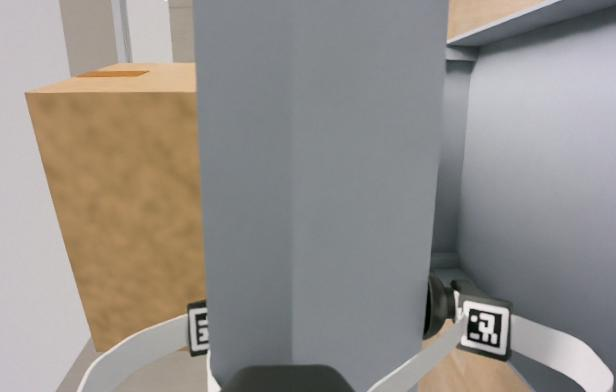

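Call:
move:
  blocking: false
  r1: {"joints": {"gripper_m": 0.12}}

Call:
wait:
  seconds: 1.5

Call:
move:
  blocking: false
  r1: {"base": {"translate_m": -0.36}}

Call:
wait:
  seconds: 3

Call:
move:
  blocking: false
  r1: {"base": {"rotate_rad": -0.5}, "joints": {"wrist_roll_rad": 0, "gripper_m": 0.141}}

Call:
wait:
  seconds: 3
  cameras: ["r1_head_camera", "r1_head_left_camera"]

Scene clock: 598.63 s.
move: r1 moving
r1.base_odometry: x=-4.308 y=-1.602 heading=+1.197
r1.turned_by_wheels: +0.000
r1.turned_by_imu: +0.000
r1.base_tilt: forward=-1.6 right=+1.3
r1.lidar_m: 0.38 0.42 2.14 2.15 2.66 2.44 2.50 2.81 2.57 2.62 1.97 0.37
r1.base_status: not commanded
r1.joint_positions: lift_m=+0.678 arm_m=+0.000 wrist_yaw_rad=-0.004 wrist_pitch_rad=+0.020 wrist_roll_rad=+1.567 gripper_m=-0.004
r1.joint_status: gripper_m moving
r1.measured_speeds: translate_m=-0.001 strafe_m=+0.000 rotate_rad=+0.000 lift_m=+0.000 arm_m=+0.000 wrist_yaw_rad=+0.000 wrist_pitch_rad=+0.000 wrist_roll_rad=+0.000
r1.motor_effort: lift_m=+23(23) arm_m=+1(4) wheel_0=-5(6) wheel_1=+2(3) wheel_2=-4(4)
r1.servo_current: wrist_yaw_rad=59(65) wrist_pitch_rad=111(111) wrist_roll_rad=46(52) gripper_m=46(104)
r1.contact_limits: translate_m 0.5
r1.hand_pose: x=+0.4588 y=-0.0887 z=+0.8502 quat_wxyz=(+0.708, +0.706, +0.005, -0.008) (m; r1's base frame)
r1.wrist_depth_mm: - - 101 157 159 - - / - 392 105 161 163 - - / 359 362 107 167 170 - - / - 384 110 112 174 - - / - 410 113 177 180 - - / - 436 118 182 186 161 - / - 153 122 121 191 480 -
r2: as last shown
r2.lidar_m: 0.58 2.60 3.22 1.33 1.73 3.40 1.80 1.50 1.49 1.70 1.41 0.87
r2.motor_effort: lift_m=+20(20) arm_m=-4(4) wheel_0=+25(26) wheel_1=+4(4) wheel_2=+16(16)
r2.servo_current: wrist_yaw_rad=104(111) wrist_pitch_rad=39(52) wrist_roll_rad=52(52) gripper_m=85(91)
r2.contact_limits: arm_m 0; translate_m 0.8
r2.wrist_depth_mm: - 200 158 279 332 - - / - 201 217 279 332 394 - / - 205 217 273 332 394 - / - 201 161 281 332 397 - / - 206 164 273 332 394 - / - 193 177 180 334 397 - / - 201 223 - 135 - -
pictures: none

Scene clock: 600.13 s.
earlier move: r1 moving
r1.base_odometry: x=-4.308 y=-1.602 heading=+1.198
r1.turned_by_wheels: +0.000
r1.turned_by_imu: +0.000
r1.base_tilt: forward=-1.6 right=+1.3
r1.lidar_m: 0.38 0.43 2.11 2.14 2.67 2.44 2.49 2.83 2.57 2.62 1.97 0.40
r1.base_status: not commanded
r1.joint_positions: lift_m=+0.678 arm_m=+0.000 wrist_yaw_rad=-0.003 wrist_pitch_rad=+0.010 wrist_roll_rad=+1.569 gripper_m=+0.120
r1.joint_status: gripper_m moving
r1.measured_speeds: translate_m=+0.000 strafe_m=+0.000 rotate_rad=+0.000 lift_m=+0.000 arm_m=+0.000 wrist_yaw_rad=+0.000 wrist_pitch_rad=-0.002 wrist_roll_rad=+0.000
r1.motor_effort: lift_m=+23(24) arm_m=+4(4) wheel_0=-1(6) wheel_1=+2(3) wheel_2=-5(5)
r1.servo_current: wrist_yaw_rad=52(65) wrist_pitch_rad=46(117) wrist_roll_rad=52(65) gripper_m=39(104)
r1.contact_limits: translate_m 0.5
r1.hand_pose: x=+0.4590 y=-0.0882 z=+0.8529 quat_wxyz=(+0.708, +0.706, +0.003, -0.005) (m; r1's base frame)
r1.wrist_depth_mm: - - - 186 188 1499 - / - - 569 191 193 - - / - 392 394 198 199 - - / - 415 418 203 205 - - / - 449 445 209 212 - - / - 459 466 216 215 189 - / - - - 141 225 1618 -
r2.base_odometry: x=-2.355 y=-0.154 heading=-2.857
r2.turned_by_wheels: +0.000
r2.turned_by_imu: +0.000
r2.base_tilt: forward=-0.7 right=+0.0
r2.lidar_m: 0.58 2.60 3.22 1.34 1.74 3.38 1.80 1.53 1.51 1.68 1.39 0.90
r2.base_status: not commanded
r2.joint_positions: lift_m=+0.890 arm_m=+0.184 wrist_yaw_rad=+0.020 wrist_pitch_rad=+0.001 wrist_roll_rad=+0.000 gripper_m=-0.029
r2.joint_status: not commanded
r2.measured_speeds: all 0
r2.on_its_own: wrist_yaw_rad is at rest, and its servo_current (111 mA) is outside its rest range (0 to 104 mA)
r2.motor_effort: lift_m=+20(20) arm_m=-4(5) wheel_0=+25(26) wheel_1=+4(5) wheel_2=+16(16)
r2.servo_current: wrist_yaw_rad=111(117) wrist_pitch_rad=33(52) wrist_roll_rad=39(59) gripper_m=85(91)
r2.contact_limits: arm_m 0; translate_m 0.8
r2.hand_pose: x=+0.6450 y=-0.0818 z=+1.0677 quat_wxyz=(+1.000, +0.000, +0.001, +0.010) (m; r2's base frame)
r2.wrist_depth_mm: - 200 158 279 332 - - / - 201 217 279 329 397 - / - 206 219 274 330 394 - / - 202 162 281 334 392 - / - 206 163 276 332 397 - / - 193 177 181 334 394 - / - 201 221 - 135 - -
wait: 1.50 s; no rest
pictures: none

Scene clock: 600.63 s.
earlier move: r1 done
move: r1 moving
r1.base_odometry: x=-4.319 y=-1.631 heading=+1.197
r1.turned_by_wheels: +0.000
r1.turned_by_imu: +0.000
r1.base_tilt: forward=-1.6 right=+1.3
r1.lidar_m: 0.41 0.47 2.14 2.16 2.62 2.41 2.43 2.80 2.58 2.62 2.00 0.42
r1.base_status: translate_m moving
r1.joint_positions: lift_m=+0.678 arm_m=+0.000 wrist_yaw_rad=-0.003 wrist_pitch_rad=+0.007 wrist_roll_rad=+1.569 gripper_m=+0.120
r1.joint_status: all done
r1.measured_speeds: translate_m=-0.122 strafe_m=+0.001 rotate_rad=+0.001 lift_m=+0.000 arm_m=+0.000 wrist_yaw_rad=+0.000 wrist_pitch_rad=+0.000 wrist_roll_rad=+0.000
r1.motor_effort: lift_m=+23(24) arm_m=+4(4) wheel_0=-7(9) wheel_1=-6(8) wheel_2=+9(10)
r1.servo_current: wrist_yaw_rad=39(65) wrist_pitch_rad=59(59) wrist_roll_rad=39(59) gripper_m=39(46)
r1.hand_pose: x=+0.4590 y=-0.0882 z=+0.8538 quat_wxyz=(+0.708, +0.706, +0.002, -0.003) (m; r1's base frame)
r1.wrist_depth_mm: - - - 209 211 1661 - / - - - 216 219 - - / - 421 421 224 226 - - / - 445 449 231 233 - - / - 484 477 238 239 - - / - 500 508 182 211 197 - / - - - 144 255 1756 -
r2.base_odometry: x=-2.355 y=-0.154 heading=-2.857
r2.turned_by_wheels: +0.000
r2.turned_by_imu: +0.000
r2.base_tilt: forward=-0.6 right=+0.0
r2.lidar_m: 0.55 2.64 3.21 1.35 1.75 3.39 1.84 1.52 1.53 1.68 1.40 0.91
r2.base_status: not commanded
r2.joint_positions: lift_m=+0.890 arm_m=+0.184 wrist_yaw_rad=+0.020 wrist_pitch_rad=+0.001 wrist_roll_rad=+0.000 gripper_m=-0.029
r2.joint_status: not commanded
r2.measured_speeds: all 0
r2.motor_effort: lift_m=+20(20) arm_m=-4(5) wheel_0=+25(25) wheel_1=+4(4) wheel_2=+16(16)
r2.servo_current: wrist_yaw_rad=104(117) wrist_pitch_rad=39(39) wrist_roll_rad=52(52) gripper_m=78(85)
r2.contact_limits: arm_m 0; translate_m 0.8
r2.hand_pose: x=+0.6450 y=-0.0818 z=+1.0677 quat_wxyz=(+1.000, +0.000, +0.001, +0.010) (m; r2's base frame)
r2.wrist_depth_mm: - 200 158 281 332 - - / - 200 217 281 332 394 - / - 205 218 274 330 394 - / - 201 162 281 330 394 - / - 206 164 273 334 392 - / - 193 178 180 334 397 - / - 201 222 - 135 - -
pictures: none

Scene clock: 602.83 s.
earlier move: r1 done
r1.base_odometry: x=-4.439 y=-1.938 heading=+1.197
r1.turned_by_wheels: +0.000
r1.turned_by_imu: +0.000
r1.base_tilt: forward=-1.6 right=+1.3
r1.lidar_m: 0.72 2.48 2.24 2.28 2.28 2.13 2.13 2.67 2.44 2.47 2.21 0.74
r1.base_status: done
r1.joint_positions: lift_m=+0.678 arm_m=+0.000 wrist_yaw_rad=-0.003 wrist_pitch_rad=+0.007 wrist_roll_rad=+1.569 gripper_m=+0.120
r1.joint_status: all done
r1.measured_speeds: all 0
r1.motor_effort: lift_m=+23(24) arm_m=+4(4) wheel_0=-2(9) wheel_1=-1(8) wheel_2=+0(11)
r1.servo_current: wrist_yaw_rad=39(72) wrist_pitch_rad=46(59) wrist_roll_rad=52(65) gripper_m=39(52)
r1.hand_pose: x=+0.4590 y=-0.0881 z=+0.8538 quat_wxyz=(+0.708, +0.706, +0.002, -0.003) (m; r1's base frame)
r1.wrist_depth_mm: - - - - - 1661 1205 / - - - - - 1537 1118 / - - 866 535 - - 554 / - - 759 759 - - 569 / - - 820 788 - - 585 / - - 866 603 211 212 1098 / - - - 144 - 1808 1182
r2.base_odometry: x=-2.355 y=-0.154 heading=-2.857
r2.turned_by_wheels: +0.000
r2.turned_by_imu: +0.000
r2.base_tilt: forward=-0.7 right=+0.0
r2.lidar_m: 0.57 2.65 3.21 1.35 1.75 3.37 1.83 1.52 1.52 1.71 1.40 0.89
r2.base_status: not commanded
r2.joint_positions: lift_m=+0.890 arm_m=+0.184 wrist_yaw_rad=+0.020 wrist_pitch_rad=+0.001 wrist_roll_rad=+0.000 gripper_m=-0.029
r2.joint_status: not commanded
r2.measured_speeds: all 0
r2.on_its_own: wrist_yaw_rad is at rest, and its servo_current (111 mA) is outside its rest range (0 to 104 mA)
r2.motor_effort: lift_m=+20(20) arm_m=-5(5) wheel_0=+25(25) wheel_1=+4(5) wheel_2=+16(17)
r2.servo_current: wrist_yaw_rad=111(124) wrist_pitch_rad=39(46) wrist_roll_rad=39(65) gripper_m=78(91)
r2.contact_limits: arm_m 0; translate_m 0.8
r2.hand_pose: x=+0.6450 y=-0.0818 z=+1.0677 quat_wxyz=(+1.000, +0.000, +0.001, +0.010) (m; r2's base frame)
r2.wrist_depth_mm: - 200 158 281 334 - - / - 200 217 279 334 397 - / - 205 218 274 334 394 - / - 202 162 279 332 394 - / - 206 164 273 332 397 - / - 193 177 180 334 397 - / - 201 223 - 135 - -
wait: 2.20 of 3 s (r1 has come to rest)
pictures: none

Scene clock: 603.33 s.
move: r1 moving
r1.base_odometry: x=-4.439 y=-1.938 heading=+0.945
r1.turned_by_wheels: -0.252
r1.turned_by_imu: -0.253
r1.base_tilt: forward=-1.6 right=+1.3
r1.lidar_m: 0.71 0.75 2.30 2.24 2.48 2.13 2.11 2.36 2.47 2.44 2.69 2.20
r1.base_status: rotate_rad moving
r1.joint_positions: lift_m=+0.678 arm_m=+0.000 wrist_yaw_rad=-0.002 wrist_pitch_rad=+0.007 wrist_roll_rad=+0.988 gripper_m=+0.132
r1.joint_status: wrist_roll_rad moving; gripper_m moving
r1.measured_speeds: translate_m=+0.000 strafe_m=+0.001 rotate_rad=-0.976 lift_m=+0.000 arm_m=+0.000 wrist_yaw_rad=+0.000 wrist_pitch_rad=+0.000 wrist_roll_rad=-1.820
r1.motor_effort: lift_m=+23(24) arm_m=+4(4) wheel_0=+7(9) wheel_1=+10(10) wheel_2=+6(8)
r1.servo_current: wrist_yaw_rad=46(72) wrist_pitch_rad=46(59) wrist_roll_rad=59(111) gripper_m=72(72)
r1.hand_pose: x=+0.4591 y=-0.0881 z=+0.8538 quat_wxyz=(+0.880, +0.474, +0.003, -0.003) (m; r1's base frame)
r1.wrist_depth_mm: - - - - - - 1756 / - - - - - - 1661 / - - - - - - 1576 / - - 991 - - - 1397 / - - 778 580 - 1756 1255 / - 211 512 - 193 198 1160 / - - 820 147 - 580 591
r2.base_odometry: x=-2.355 y=-0.154 heading=-2.857
r2.turned_by_wheels: +0.000
r2.turned_by_imu: +0.000
r2.base_tilt: forward=-0.7 right=+0.0
r2.lidar_m: 0.56 2.65 3.22 1.35 1.78 3.38 1.84 1.53 1.50 1.68 1.41 0.87
r2.base_status: not commanded
r2.joint_positions: lift_m=+0.890 arm_m=+0.184 wrist_yaw_rad=+0.020 wrist_pitch_rad=+0.001 wrist_roll_rad=+0.000 gripper_m=-0.029
r2.joint_status: not commanded
r2.measured_speeds: all 0
r2.motor_effort: lift_m=+20(20) arm_m=-5(5) wheel_0=+25(25) wheel_1=+4(4) wheel_2=+16(16)
r2.servo_current: wrist_yaw_rad=104(130) wrist_pitch_rad=46(46) wrist_roll_rad=46(59) gripper_m=85(85)
r2.contact_limits: arm_m 0; translate_m 0.8
r2.hand_pose: x=+0.6450 y=-0.0818 z=+1.0677 quat_wxyz=(+1.000, +0.000, +0.001, +0.010) (m; r2's base frame)
r2.wrist_depth_mm: - 200 158 281 332 - - / - 201 216 281 332 394 - / - 206 218 273 332 397 - / - 201 161 279 332 394 - / - 205 164 272 334 397 - / - 194 177 180 334 397 - / - 202 223 - 135 - -
pictures: none

Scene clock: 604.37 s.
earlier move: r1 done
r1.base_odometry: x=-4.439 y=-1.938 heading=+0.698
r1.turned_by_wheels: -0.247
r1.turned_by_imu: -0.249
r1.base_tilt: forward=-1.6 right=+1.2
r1.lidar_m: 0.73 0.71 2.45 2.23 2.30 2.28 2.10 2.18 2.61 2.43 2.48 2.18
r1.base_status: done
r1.joint_positions: lift_m=+0.678 arm_m=+0.000 wrist_yaw_rad=-0.002 wrist_pitch_rad=+0.007 wrist_roll_rad=+0.002 gripper_m=+0.141
r1.joint_status: all done
r1.measured_speeds: all 0
r1.motor_effort: lift_m=+23(24) arm_m=+4(4) wheel_0=+2(9) wheel_1=+2(10) wheel_2=+0(8)
r1.servo_current: wrist_yaw_rad=46(72) wrist_pitch_rad=52(59) wrist_roll_rad=52(111) gripper_m=39(72)
r1.hand_pose: x=+0.4591 y=-0.0881 z=+0.8538 quat_wxyz=(+1.000, +0.001, +0.003, -0.001) (m; r1's base frame)
r1.wrist_depth_mm: - - - - - - - / - - - - - - - / 715 878 - - - - - / 715 842 - - - - - / - 574 - - - - - / - 209 - - - 196 - / - 574 - 143 1983 1756 1983
r2.base_odometry: x=-2.355 y=-0.154 heading=-2.857
r2.turned_by_wheels: +0.000
r2.turned_by_imu: +0.000
r2.base_tilt: forward=-0.7 right=+0.0
r2.lidar_m: 0.57 2.61 3.23 1.36 1.78 3.41 1.81 1.54 1.53 1.71 1.39 0.87
r2.base_status: not commanded
r2.joint_positions: lift_m=+0.890 arm_m=+0.184 wrist_yaw_rad=+0.020 wrist_pitch_rad=+0.001 wrist_roll_rad=+0.000 gripper_m=-0.029
r2.joint_status: not commanded
r2.measured_speeds: all 0
r2.on_its_own: wrist_yaw_rad is at rest, and its servo_current (124 mA) is outside its rest range (0 to 104 mA)
r2.motor_effort: lift_m=+20(20) arm_m=-4(5) wheel_0=+25(25) wheel_1=+4(5) wheel_2=+16(16)
r2.servo_current: wrist_yaw_rad=124(130) wrist_pitch_rad=39(46) wrist_roll_rad=46(59) gripper_m=78(91)
r2.contact_limits: arm_m 0; translate_m 0.8
r2.hand_pose: x=+0.6450 y=-0.0818 z=+1.0677 quat_wxyz=(+1.000, +0.000, +0.001, +0.010) (m; r2's base frame)
r2.wrist_depth_mm: - 200 158 281 332 - - / - 200 217 279 332 394 - / - 205 218 276 332 392 - / - 202 162 281 332 394 - / - 206 164 273 332 397 - / - 193 177 180 332 394 - / - 201 222 - 135 - -
wait: 1.03 of 3 s (r1 has come to rest)
pictures: r1_head_camera, r1_head_left_camera
Images, in order (width x height): r1_head_camera 420x560, r1_head_left_camera 420x672.

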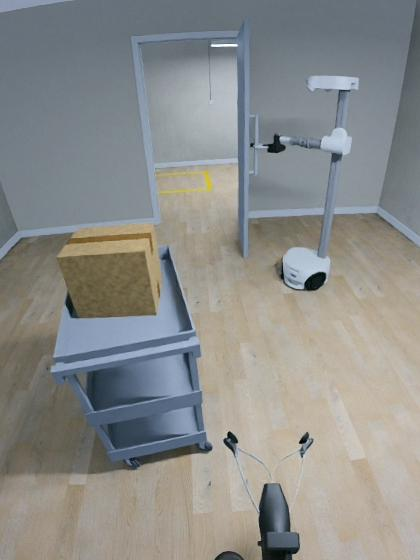

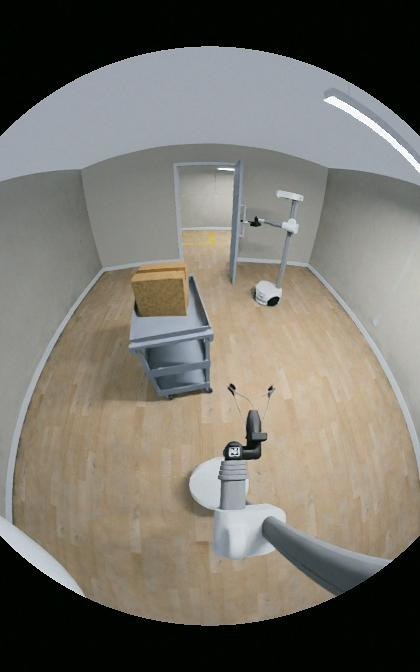

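Call:
move:
  blocking: false
  r1: {"base": {"strafe_m": 0.56}}

Call:
wait:
  seconds: 4
  cameras: ["r1_head_camera", "r1_wrist_camera"]

Scene clock: 643.03 s.
move: r1 moving
r1.base_odometry: x=-4.463 y=-1.910 heading=+0.698
r1.turned_by_wheels: +0.000
r1.turned_by_imu: +0.000
r1.base_tilt: forward=-1.6 right=+1.2
r1.lidar_m: 0.70 0.71 2.42 2.22 2.25 2.29 2.11 2.19 2.67 2.47 2.51 2.23
r1.base_status: strafe_m moving
r1.joint_positions: lift_m=+0.678 arm_m=+0.000 wrist_yaw_rad=-0.002 wrist_pitch_rad=+0.007 wrist_roll_rad=+0.002 gripper_m=+0.141
r1.joint_status: not commanded
r1.measured_speeds: translate_m=+0.000 strafe_m=+0.141 rotate_rad=-0.001 lift_m=+0.000 arm_m=+0.000 wrist_yaw_rad=+0.000 wrist_pitch_rad=+0.000 wrist_roll_rad=+0.000
r1.motor_effort: lift_m=+23(23) arm_m=+4(4) wheel_0=-8(10) wheel_1=+8(10) wheel_2=+1(2)
r1.servo_current: wrist_yaw_rad=46(59) wrist_pitch_rad=46(52) wrist_roll_rad=46(72) gripper_m=46(46)
r1.hand_pose: x=+0.4591 y=-0.0881 z=+0.8538 quat_wxyz=(+1.000, +0.001, +0.003, -0.001) (m; r1's base frame)
r1.wrist_depth_mm: - - - - - - - / - - - - - - - / 707 778 - - - - - / 715 768 - - - - - / - - - - - - - / - 208 - - - 196 - / - - 1863 143 1921 1808 1983
r2.base_odometry: x=-2.355 y=-0.154 heading=-2.857
r2.turned_by_wheels: +0.000
r2.turned_by_imu: +0.001
r2.base_tilt: forward=-0.7 right=+0.0
r2.lidar_m: 0.57 2.61 3.22 1.35 1.74 3.41 1.83 1.53 1.53 1.68 1.41 0.90
r2.base_status: not commanded
r2.joint_positions: lift_m=+0.890 arm_m=+0.184 wrist_yaw_rad=+0.020 wrist_pitch_rad=+0.001 wrist_roll_rad=+0.000 gripper_m=-0.029
r2.joint_status: not commanded
r2.measured_speeds: all 0
r2.motor_effort: lift_m=+20(20) arm_m=-5(5) wheel_0=+26(26) wheel_1=+4(5) wheel_2=+16(16)
r2.servo_current: wrist_yaw_rad=111(124) wrist_pitch_rad=39(46) wrist_roll_rad=33(59) gripper_m=85(91)
r2.contact_limits: arm_m 0; translate_m 0.8
r2.hand_pose: x=+0.6450 y=-0.0818 z=+1.0677 quat_wxyz=(+1.000, +0.000, +0.001, +0.010) (m; r2's base frame)
r2.wrist_depth_mm: - 201 158 279 334 - - / - 200 216 279 332 397 - / - 205 217 273 332 394 - / - 202 161 281 332 392 - / - 206 164 273 334 394 - / - 193 177 180 334 394 - / - 201 222 - 135 - -
pictures: none

Scene clock: 645.73 s.
earlier move: r1 done
r1.base_odometry: x=-4.799 y=-1.508 heading=+0.698
r1.turned_by_wheels: +0.000
r1.turned_by_imu: +0.003
r1.base_tilt: forward=-1.6 right=+1.3
r1.lidar_m: 0.60 2.77 1.87 1.70 1.75 2.27 2.17 2.23 2.90 2.99 3.06 0.69
r1.base_status: done
r1.joint_positions: lift_m=+0.678 arm_m=+0.000 wrist_yaw_rad=-0.002 wrist_pitch_rad=+0.007 wrist_roll_rad=+0.002 gripper_m=+0.141
r1.joint_status: not commanded
r1.measured_speeds: all 0
r1.motor_effort: lift_m=+23(24) arm_m=+4(4) wheel_0=-1(12) wheel_1=+1(10) wheel_2=+0(2)
r1.servo_current: wrist_yaw_rad=52(72) wrist_pitch_rad=59(59) wrist_roll_rad=72(72) gripper_m=39(46)
r1.hand_pose: x=+0.4591 y=-0.0881 z=+0.8538 quat_wxyz=(+1.000, +0.001, +0.003, -0.001) (m; r1's base frame)
r1.wrist_depth_mm: - - - - - - - / - - - - - - - / - - - 715 732 - - / - - - 715 732 - - / - - - - - 559 - / - 208 421 484 500 197 - / - - 1808 143 - 1863 1808
r2.base_odometry: x=-2.355 y=-0.154 heading=-2.857
r2.turned_by_wheels: +0.000
r2.turned_by_imu: +0.000
r2.base_tilt: forward=-0.7 right=+0.0
r2.lidar_m: 0.57 2.65 3.21 1.36 1.78 3.41 1.81 1.54 1.54 1.69 1.41 0.89
r2.base_status: not commanded
r2.joint_positions: lift_m=+0.890 arm_m=+0.184 wrist_yaw_rad=+0.020 wrist_pitch_rad=+0.001 wrist_roll_rad=+0.000 gripper_m=-0.029
r2.joint_status: not commanded
r2.measured_speeds: all 0
r2.motor_effort: lift_m=+20(20) arm_m=-4(5) wheel_0=+25(26) wheel_1=+4(5) wheel_2=+16(17)
r2.servo_current: wrist_yaw_rad=98(124) wrist_pitch_rad=39(46) wrist_roll_rad=46(65) gripper_m=85(91)
r2.contact_limits: arm_m 0; translate_m 0.8
r2.hand_pose: x=+0.6450 y=-0.0818 z=+1.0677 quat_wxyz=(+1.000, +0.000, +0.001, +0.010) (m; r2's base frame)
r2.wrist_depth_mm: - 200 158 281 330 - - / - 200 217 279 330 397 - / - 205 218 273 332 394 - / - 200 162 282 332 392 - / - 205 164 273 332 394 - / - 193 177 180 334 394 - / - 201 223 - 135 - -
wait: 2.70 of 4 s (r1 has come to rest)
pictures: r1_head_camera, r1_wrist_camera
Images, in order (width x height): r1_head_camera 420x560, r1_wrist_camera 616x392.

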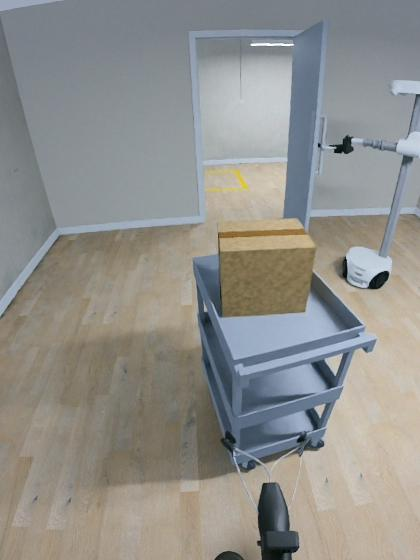

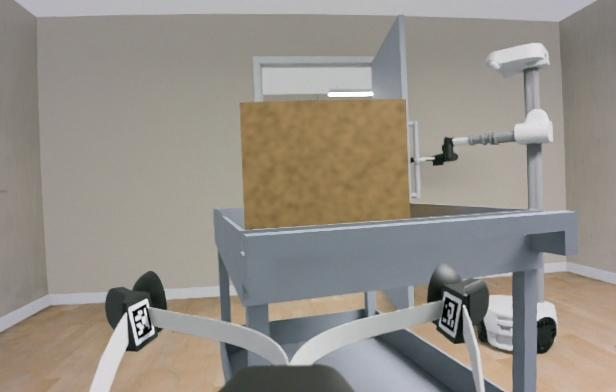

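Call:
move:
  blocking: false
  r1: {"base": {"translate_m": 0.38}, "joints": {"lift_m": 0.667}, "pace": "slow", "contact_limits": {"translate_m": 0.5}}

Call:
wait:
  seconds: 5
  cameras: ["r1_head_camera", "r1_wrist_camera"]

Scene clock: 687.17 s.
move: r1 moving
r1.base_odometry: x=-4.789 y=-1.500 heading=+0.698
r1.turned_by_wheels: +0.000
r1.turned_by_imu: +0.000
r1.base_tilt: forward=-1.6 right=+1.2
r1.lidar_m: 0.59 2.72 1.86 1.68 1.73 2.29 2.19 2.24 2.90 2.99 3.04 0.69
r1.base_status: translate_m moving
r1.joint_positions: lift_m=+0.667 arm_m=+0.000 wrist_yaw_rad=-0.002 wrist_pitch_rad=+0.007 wrist_roll_rad=+0.002 gripper_m=+0.141
r1.joint_status: lift_m moving
r1.measured_speeds: translate_m=+0.049 strafe_m=+0.000 rotate_rad=-0.002 lift_m=+0.000 arm_m=+0.000 wrist_yaw_rad=+0.000 wrist_pitch_rad=+0.000 wrist_roll_rad=+0.000
r1.motor_effort: lift_m=+14(24) arm_m=+4(4) wheel_0=+4(7) wheel_1=+3(6) wheel_2=-5(6)
r1.servo_current: wrist_yaw_rad=46(59) wrist_pitch_rad=46(59) wrist_roll_rad=46(65) gripper_m=39(46)
r1.contact_limits: translate_m 0.5
r1.hand_pose: x=+0.4591 y=-0.0881 z=+0.8438 quat_wxyz=(+1.000, +0.001, +0.003, -0.001) (m; r1's base frame)
r1.wrist_depth_mm: - - - - - - - / - - - - - - - / - - - 707 723 - - / - - - 715 715 - - / - - - - - 530 - / - 209 442 - 1118 197 - / - - 1863 136 - 1863 1863
r2: as last shown
r2.lidar_m: 0.58 2.61 3.22 1.34 1.76 3.40 1.83 1.52 1.52 1.69 1.41 0.89
r2.motor_effort: lift_m=+20(20) arm_m=-4(5) wheel_0=+25(25) wheel_1=+4(5) wheel_2=+16(16)
r2.servo_current: wrist_yaw_rad=104(111) wrist_pitch_rad=39(46) wrist_roll_rad=46(46) gripper_m=78(85)
r2.contact_limits: arm_m 0; translate_m 0.8
r2.wrist_depth_mm: - 200 158 279 334 - - / - 200 216 279 334 397 - / - 205 217 273 332 394 - / - 200 162 281 334 394 - / - 206 164 274 332 394 - / - 193 177 180 332 397 - / - 201 223 - 135 - -
pictures: none

Scene clock: 691.73 s.
earlier move: r1 done
r1.base_odometry: x=-4.508 y=-1.264 heading=+0.698
r1.turned_by_wheels: +0.000
r1.turned_by_imu: +0.000
r1.base_tilt: forward=-1.6 right=+1.2
r1.lidar_m: 0.45 2.79 1.91 1.76 1.76 2.34 2.54 2.62 3.22 2.96 3.03 0.54
r1.base_status: done
r1.joint_positions: lift_m=+0.667 arm_m=+0.000 wrist_yaw_rad=+0.000 wrist_pitch_rad=+0.007 wrist_roll_rad=+0.002 gripper_m=+0.141
r1.joint_status: all done
r1.measured_speeds: all 0
r1.motor_effort: lift_m=+12(24) arm_m=+4(4) wheel_0=+5(9) wheel_1=+2(7) wheel_2=-2(15)
r1.servo_current: wrist_yaw_rad=33(72) wrist_pitch_rad=52(59) wrist_roll_rad=39(72) gripper_m=39(52)
r1.contact_limits: translate_m 0.5
r1.hand_pose: x=+0.4592 y=-0.0875 z=+0.8438 quat_wxyz=(+1.000, +0.001, +0.003, +0.000) (m; r1's base frame)
r1.wrist_depth_mm: - - - - - - - / - - 496 521 - - - / - - 500 521 544 - - / - - 500 517 544 - - / - - 492 517 - - - / - 189 187 - 186 196 418 / - 254 182 144 1756 1983 430
r2.base_odometry: x=-2.355 y=-0.154 heading=-2.857
r2.turned_by_wheels: +0.000
r2.turned_by_imu: +0.001
r2.base_tilt: forward=-0.7 right=+0.0
r2.lidar_m: 0.57 2.61 1.60 1.31 4.42 3.37 1.86 1.54 1.51 1.69 1.36 0.90
r2.base_status: not commanded
r2.joint_positions: lift_m=+0.890 arm_m=+0.184 wrist_yaw_rad=+0.020 wrist_pitch_rad=+0.001 wrist_roll_rad=+0.000 gripper_m=-0.029
r2.joint_status: not commanded
r2.measured_speeds: all 0
r2.on_its_own: wrist_yaw_rad is at rest, and its servo_current (111 mA) is outside its rest range (0 to 104 mA)
r2.motor_effort: lift_m=+20(20) arm_m=-4(5) wheel_0=+25(26) wheel_1=+4(5) wheel_2=+16(17)
r2.servo_current: wrist_yaw_rad=111(124) wrist_pitch_rad=39(46) wrist_roll_rad=46(59) gripper_m=85(91)
r2.contact_limits: arm_m 0; translate_m 0.8
r2.hand_pose: x=+0.6450 y=-0.0818 z=+1.0677 quat_wxyz=(+1.000, +0.000, +0.001, +0.010) (m; r2's base frame)
r2.wrist_depth_mm: - 200 158 279 334 - - / - 201 217 279 330 394 - / - 205 218 272 332 397 - / - 202 162 281 332 394 - / - 206 164 274 332 397 - / - 193 177 180 334 397 - / - 202 223 - 135 - -
wait: 4.57 of 5 s (r1 has come to rest)
pictures: r1_head_camera, r1_wrist_camera
Images, in order (width x height): r1_head_camera 420x560, r1_wrist_camera 616x392.

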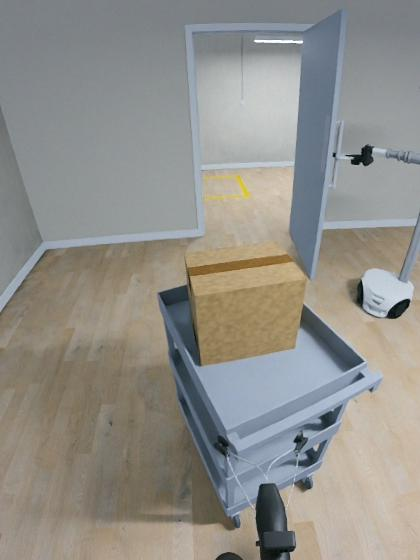

